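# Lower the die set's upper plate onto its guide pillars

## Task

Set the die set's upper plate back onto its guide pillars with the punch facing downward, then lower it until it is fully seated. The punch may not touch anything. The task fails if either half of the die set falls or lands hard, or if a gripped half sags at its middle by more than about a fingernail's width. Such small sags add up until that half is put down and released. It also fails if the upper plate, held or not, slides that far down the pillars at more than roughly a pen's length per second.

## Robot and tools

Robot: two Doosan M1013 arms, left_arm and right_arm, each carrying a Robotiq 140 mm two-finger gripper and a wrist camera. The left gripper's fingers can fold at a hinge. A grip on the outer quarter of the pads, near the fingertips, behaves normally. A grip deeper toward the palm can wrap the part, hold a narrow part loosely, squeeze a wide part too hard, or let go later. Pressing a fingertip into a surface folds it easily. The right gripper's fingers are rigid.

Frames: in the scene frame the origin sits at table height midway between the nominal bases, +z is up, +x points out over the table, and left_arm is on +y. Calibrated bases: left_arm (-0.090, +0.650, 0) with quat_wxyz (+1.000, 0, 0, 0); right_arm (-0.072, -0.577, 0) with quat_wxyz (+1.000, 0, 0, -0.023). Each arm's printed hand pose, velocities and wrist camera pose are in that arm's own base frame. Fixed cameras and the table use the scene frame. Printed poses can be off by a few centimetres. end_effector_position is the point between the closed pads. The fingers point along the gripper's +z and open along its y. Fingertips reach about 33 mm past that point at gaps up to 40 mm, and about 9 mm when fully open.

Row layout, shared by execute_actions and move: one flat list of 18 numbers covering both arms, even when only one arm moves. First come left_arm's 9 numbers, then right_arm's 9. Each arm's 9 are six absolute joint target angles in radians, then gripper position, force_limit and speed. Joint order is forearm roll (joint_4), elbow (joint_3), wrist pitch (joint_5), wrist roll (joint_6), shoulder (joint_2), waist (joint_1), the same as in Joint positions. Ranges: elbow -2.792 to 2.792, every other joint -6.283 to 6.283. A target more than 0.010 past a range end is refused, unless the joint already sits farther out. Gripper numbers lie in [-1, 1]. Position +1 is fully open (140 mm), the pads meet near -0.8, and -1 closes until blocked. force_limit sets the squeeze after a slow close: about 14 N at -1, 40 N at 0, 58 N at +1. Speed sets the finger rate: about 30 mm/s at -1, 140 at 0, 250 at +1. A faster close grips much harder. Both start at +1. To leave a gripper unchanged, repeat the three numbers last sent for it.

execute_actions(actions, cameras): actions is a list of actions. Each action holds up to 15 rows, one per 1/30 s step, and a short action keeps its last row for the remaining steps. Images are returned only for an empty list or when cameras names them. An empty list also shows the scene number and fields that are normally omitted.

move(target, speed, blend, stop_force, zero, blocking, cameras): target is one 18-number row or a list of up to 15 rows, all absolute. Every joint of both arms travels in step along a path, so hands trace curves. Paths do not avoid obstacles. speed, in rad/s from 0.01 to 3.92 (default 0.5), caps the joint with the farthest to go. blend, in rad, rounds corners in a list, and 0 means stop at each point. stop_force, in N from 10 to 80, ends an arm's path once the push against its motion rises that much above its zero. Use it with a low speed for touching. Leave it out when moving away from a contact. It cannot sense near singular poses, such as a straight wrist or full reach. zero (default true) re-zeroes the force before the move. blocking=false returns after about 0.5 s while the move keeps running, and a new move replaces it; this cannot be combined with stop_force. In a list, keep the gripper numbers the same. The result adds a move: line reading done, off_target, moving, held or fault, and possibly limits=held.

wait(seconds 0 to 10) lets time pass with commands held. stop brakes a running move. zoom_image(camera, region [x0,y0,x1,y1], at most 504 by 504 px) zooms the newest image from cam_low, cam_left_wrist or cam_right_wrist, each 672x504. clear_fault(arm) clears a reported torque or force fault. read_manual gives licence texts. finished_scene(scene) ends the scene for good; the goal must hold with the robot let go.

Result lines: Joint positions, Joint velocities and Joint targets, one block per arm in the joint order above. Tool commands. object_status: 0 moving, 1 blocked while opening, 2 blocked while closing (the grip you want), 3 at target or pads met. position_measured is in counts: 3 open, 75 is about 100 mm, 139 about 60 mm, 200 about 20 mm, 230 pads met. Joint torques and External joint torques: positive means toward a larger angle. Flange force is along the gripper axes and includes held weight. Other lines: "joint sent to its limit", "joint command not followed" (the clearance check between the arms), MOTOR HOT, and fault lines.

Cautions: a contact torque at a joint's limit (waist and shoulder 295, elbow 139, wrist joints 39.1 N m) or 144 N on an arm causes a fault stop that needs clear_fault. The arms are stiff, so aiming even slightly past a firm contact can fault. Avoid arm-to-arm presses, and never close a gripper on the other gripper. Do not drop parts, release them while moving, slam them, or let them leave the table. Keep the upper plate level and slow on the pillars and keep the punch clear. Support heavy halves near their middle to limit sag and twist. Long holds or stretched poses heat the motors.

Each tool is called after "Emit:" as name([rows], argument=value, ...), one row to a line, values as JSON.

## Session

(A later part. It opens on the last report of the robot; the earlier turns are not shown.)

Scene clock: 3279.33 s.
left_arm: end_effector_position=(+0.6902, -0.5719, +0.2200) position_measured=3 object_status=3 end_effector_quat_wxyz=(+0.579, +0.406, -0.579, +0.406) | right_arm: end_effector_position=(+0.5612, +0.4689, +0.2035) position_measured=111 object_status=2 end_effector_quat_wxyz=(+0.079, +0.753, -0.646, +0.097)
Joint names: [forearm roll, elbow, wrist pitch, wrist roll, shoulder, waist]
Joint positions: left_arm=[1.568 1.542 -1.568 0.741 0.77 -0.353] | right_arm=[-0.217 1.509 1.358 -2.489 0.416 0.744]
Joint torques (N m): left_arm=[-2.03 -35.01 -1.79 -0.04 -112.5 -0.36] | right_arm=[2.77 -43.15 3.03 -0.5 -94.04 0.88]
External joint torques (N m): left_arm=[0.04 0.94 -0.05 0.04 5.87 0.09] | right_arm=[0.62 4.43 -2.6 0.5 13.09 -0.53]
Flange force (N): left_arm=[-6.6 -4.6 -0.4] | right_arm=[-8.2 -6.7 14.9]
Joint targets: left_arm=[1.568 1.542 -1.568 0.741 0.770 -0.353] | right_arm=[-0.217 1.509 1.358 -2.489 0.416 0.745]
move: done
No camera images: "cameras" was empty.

Emit:
move([
  [1.5682,1.5417,-1.5679,0.7411,0.7703,-0.3530,1,1,-1,-0.2185,1.5288,1.3284,-2.4820,0.4267,0.7445,-1,1,-1],
  [1.5682,1.5417,-1.5679,0.7411,0.7703,-0.3530,1,1,-1,-0.2207,1.5516,1.2917,-2.4735,0.4414,0.7445,-1,1,-1],
], speed=0.025, stop_force=22, cameras=["cam_right_wrist"])

Scene clock: 3299.77 s.
left_arm: end_effector_position=(+0.6902, -0.5719, +0.2200) position_measured=3 object_status=3 end_effector_quat_wxyz=(+0.579, +0.406, -0.579, +0.406) | right_arm: end_effector_position=(+0.5613, +0.4689, +0.1624) position_measured=111 object_status=2 end_effector_quat_wxyz=(+0.079, +0.753, -0.646, +0.098)
Joint names: [forearm roll, elbow, wrist pitch, wrist roll, shoulder, waist]
Joint positions: left_arm=[1.568 1.542 -1.568 0.741 0.77 -0.353] | right_arm=[-0.221 1.551 1.292 -2.474 0.441 0.745]
Joint torques (N m): left_arm=[-2.05 -35.01 -1.81 -0.03 -112.59 -0.47] | right_arm=[2.6 -30.08 0.2 -0.6 -72.75 -4.42]
External joint torques (N m): left_arm=[0.05 0.88 -0.04 0.03 5.69 0.26] | right_arm=[0.66 -7.47 0.24 0.6 -9.06 4.2]
Flange force (N): left_arm=[-6.4 -4.6 -0.6] | right_arm=[-3.8 0.6 -14.8]
Joint targets: left_arm=[1.568 1.542 -1.568 0.741 0.770 -0.353] | right_arm=[-0.221 1.551 1.292 -2.474 0.441 0.745]
move: contact (right_arm); path passed 1 of 2 targets
Images, in order (width x height): cam_right_wrist 672x504.

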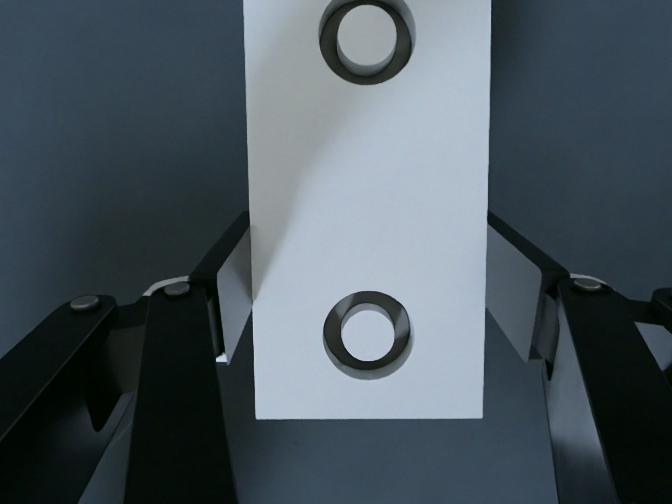

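Emit:
move(target=[1.5682,1.5417,-1.5679,0.7411,0.7703,-0.3530,1,1,-1,-0.2209,1.5538,1.2884,-2.4727,0.4424,0.7445,-1,1,-1], speed=0.012, stop_force=15, cameras=["all"])

Emit:
zoom_image(camera="cam_low", region=[50, 180, 160, 280])

Emit:
zoom_image(camera="cam_left_wrist", region=[270, 200, 460, 420])

Scene clock: 3337.70 s.
left_arm: end_effector_position=(+0.6902, -0.5719, +0.2200) position_measured=3 object_status=3 end_effector_quat_wxyz=(+0.579, +0.406, -0.579, +0.406) | right_arm: end_effector_position=(+0.5613, +0.4689, +0.1620) position_measured=111 object_status=2 end_effector_quat_wxyz=(+0.079, +0.753, -0.646, +0.097)
Joint names: [forearm roll, elbow, wrist pitch, wrist roll, shoulder, waist]
Joint positions: left_arm=[1.568 1.542 -1.568 0.741 0.77 -0.353] | right_arm=[-0.221 1.552 1.292 -2.474 0.441 0.745]
Joint torques (N m): left_arm=[-2.07 -35.01 -1.81 -0.06 -112.54 -0.49] | right_arm=[3.07 -21.82 -2.12 -0.43 -57.21 -5.69]
External joint torques (N m): left_arm=[0.11 0.98 -0.03 0.06 6.04 -0.18] | right_arm=[0.2 -15.68 2.56 0.43 -24.71 5.68]
Flange force (N): left_arm=[-6.8 -4.7 -0.1] | right_arm=[1.6 4.1 -36.0]
Joint targets: left_arm=[1.568 1.542 -1.568 0.741 0.770 -0.353] | right_arm=[-0.221 1.552 1.292 -2.474 0.441 0.745]
move: contact (right_arm)

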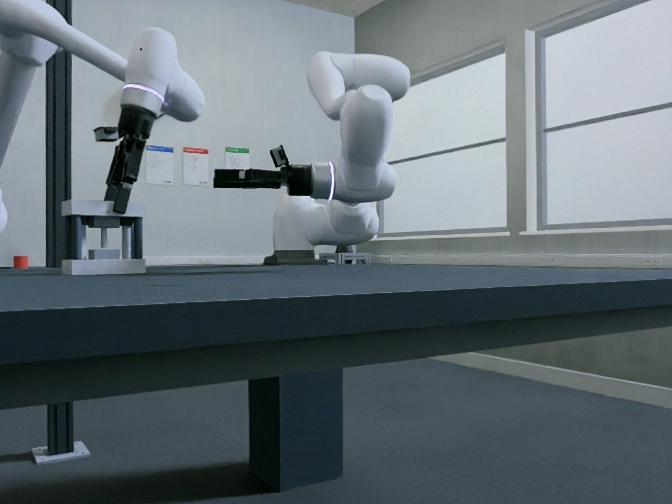

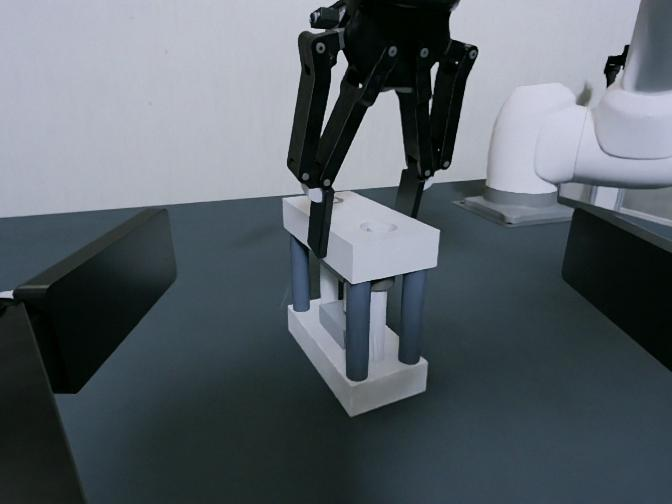

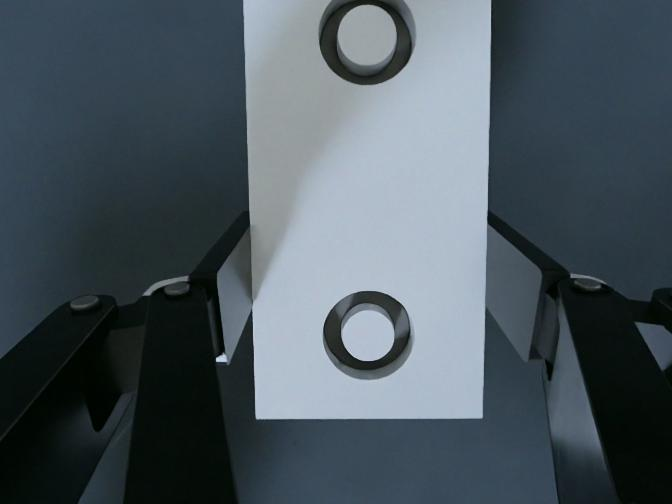

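Scaled by 4.582 from the camera's 672x504 image, which has a finer 960x720 frame.

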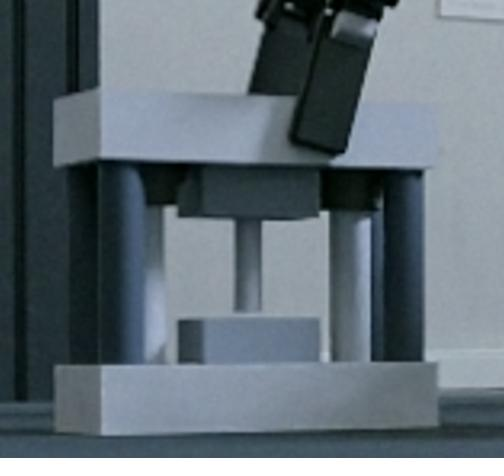

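Scaled by 2.291 from the camera's 672x504 image, which has a finer 960x720 frame.

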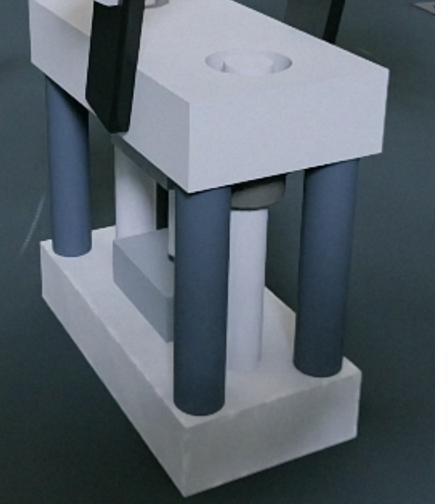

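Emit:
move([
  [1.5682,1.5417,-1.5679,0.7411,0.7703,-0.3530,1,1,-1,-0.2210,1.5511,1.2931,-2.4740,0.4406,0.7445,-1,1,-1],
  [1.5682,1.5417,-1.5679,0.7411,0.7703,-0.3530,1,1,-1,-0.2210,1.5511,1.2931,-2.4740,0.4406,0.7445,1,1,-1],
], speed=0.02, cameras=["all"])

Scene clock: 3354.17 s.
left_arm: end_effector_position=(+0.6902, -0.5719, +0.2200) position_measured=3 object_status=3 end_effector_quat_wxyz=(+0.579, +0.406, -0.579, +0.406) | right_arm: end_effector_position=(+0.5612, +0.4687, +0.1629) position_measured=3 object_status=0 end_effector_quat_wxyz=(+0.079, +0.753, -0.646, +0.098)
Joint names: [forearm roll, elbow, wrist pitch, wrist roll, shoulder, waist]
Joint positions: left_arm=[1.568 1.542 -1.568 0.741 0.77 -0.353] | right_arm=[-0.221 1.551 1.293 -2.474 0.441 0.744]
Joint torques (N m): left_arm=[-2.05 -35.01 -1.81 -0.05 -112.73 -0.64] | right_arm=[2.86 -36.76 0.47 -0.31 -83.19 -0.35]
External joint torques (N m): left_arm=[0.05 1.12 -0.02 0.05 6.65 0.67] | right_arm=[0.42 -0.76 -0.04 0.31 1.53 0.25]
Flange force (N): left_arm=[-7.5 -5.1 -1.0] | right_arm=[-3.0 -2.7 -0.3]
Joint targets: left_arm=[1.568 1.542 -1.568 0.741 0.770 -0.353] | right_arm=[-0.221 1.551 1.293 -2.474 0.441 0.745]
move: done

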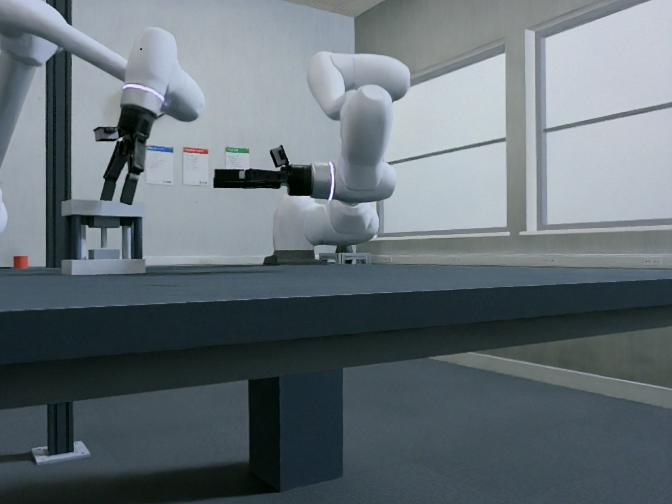

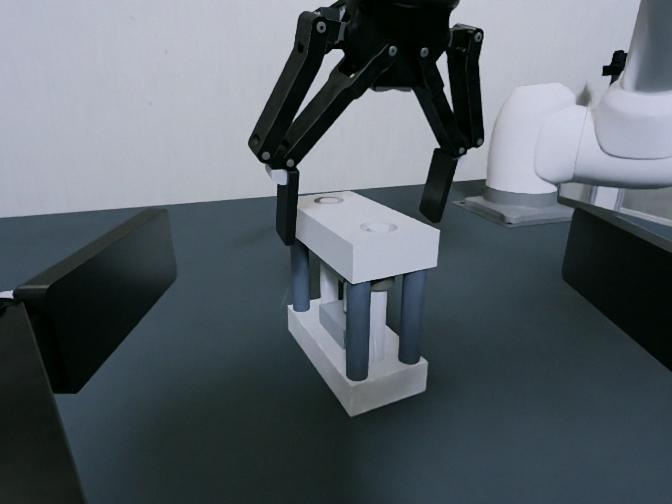

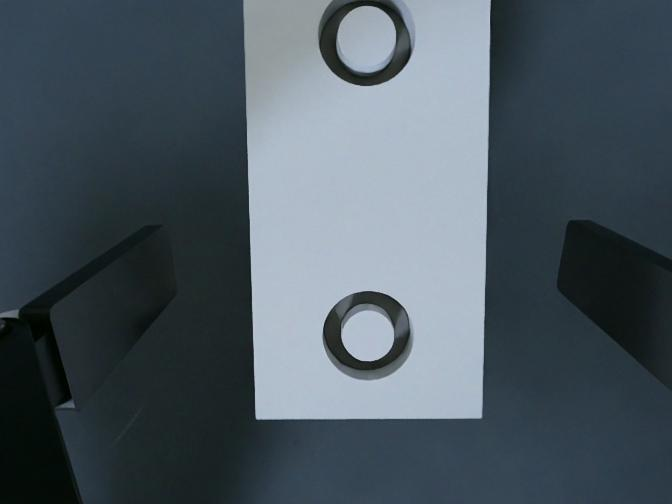

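Emit:
move([
  [1.5682,1.5417,-1.5679,0.7411,0.7703,-0.3530,1,1,-1,-0.2170,1.5093,1.3579,-2.4888,0.4159,0.7445,1,1,-1],
  [1.5682,1.5417,-1.5679,0.7411,0.7703,-0.3530,1,1,-1,-0.2150,1.4740,1.4100,-2.5010,0.3990,0.7445,1,1,-1],
], speed=0.12, blend=0.02, cameras=["cam_left_wrist"])

Scene clock: 3362.63 s.
left_arm: end_effector_position=(+0.6902, -0.5719, +0.2200) position_measured=3 object_status=3 end_effector_quat_wxyz=(+0.579, +0.406, -0.579, +0.406) | right_arm: end_effector_position=(+0.5609, +0.4685, +0.2355) position_measured=3 object_status=3 end_effector_quat_wxyz=(+0.080, +0.753, -0.646, +0.097)
Joint names: [forearm roll, elbow, wrist pitch, wrist roll, shoulder, waist]
Joint positions: left_arm=[1.568 1.542 -1.568 0.741 0.77 -0.353] | right_arm=[-0.215 1.474 1.41 -2.501 0.399 0.744]
Joint torques (N m): left_arm=[-2.06 -34.96 -1.81 -0.04 -112.63 -0.53] | right_arm=[2.88 -38.43 0.39 -0.25 -80.77 -0.66]
External joint torques (N m): left_arm=[0.08 0.96 -0.03 0.04 6.25 0.16] | right_arm=[0.56 -0.98 0.03 0.25 1.03 0.64]
Flange force (N): left_arm=[-7.1 -5.0 -0.5] | right_arm=[-3.0 -2.4 -1.4]
Joint targets: left_arm=[1.568 1.542 -1.568 0.741 0.770 -0.353] | right_arm=[-0.215 1.474 1.410 -2.501 0.399 0.745]
move: done
Images, in order (width x height): cam_left_wrist 672x504.

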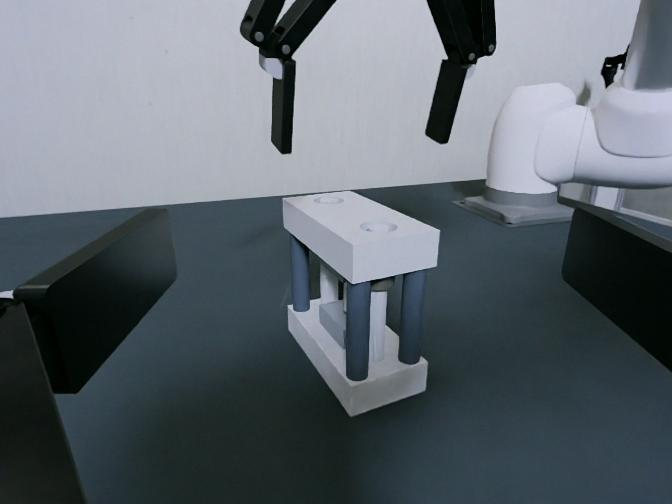

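Emit:
finished_scene(scene=2)

The scene is finished: the task was done.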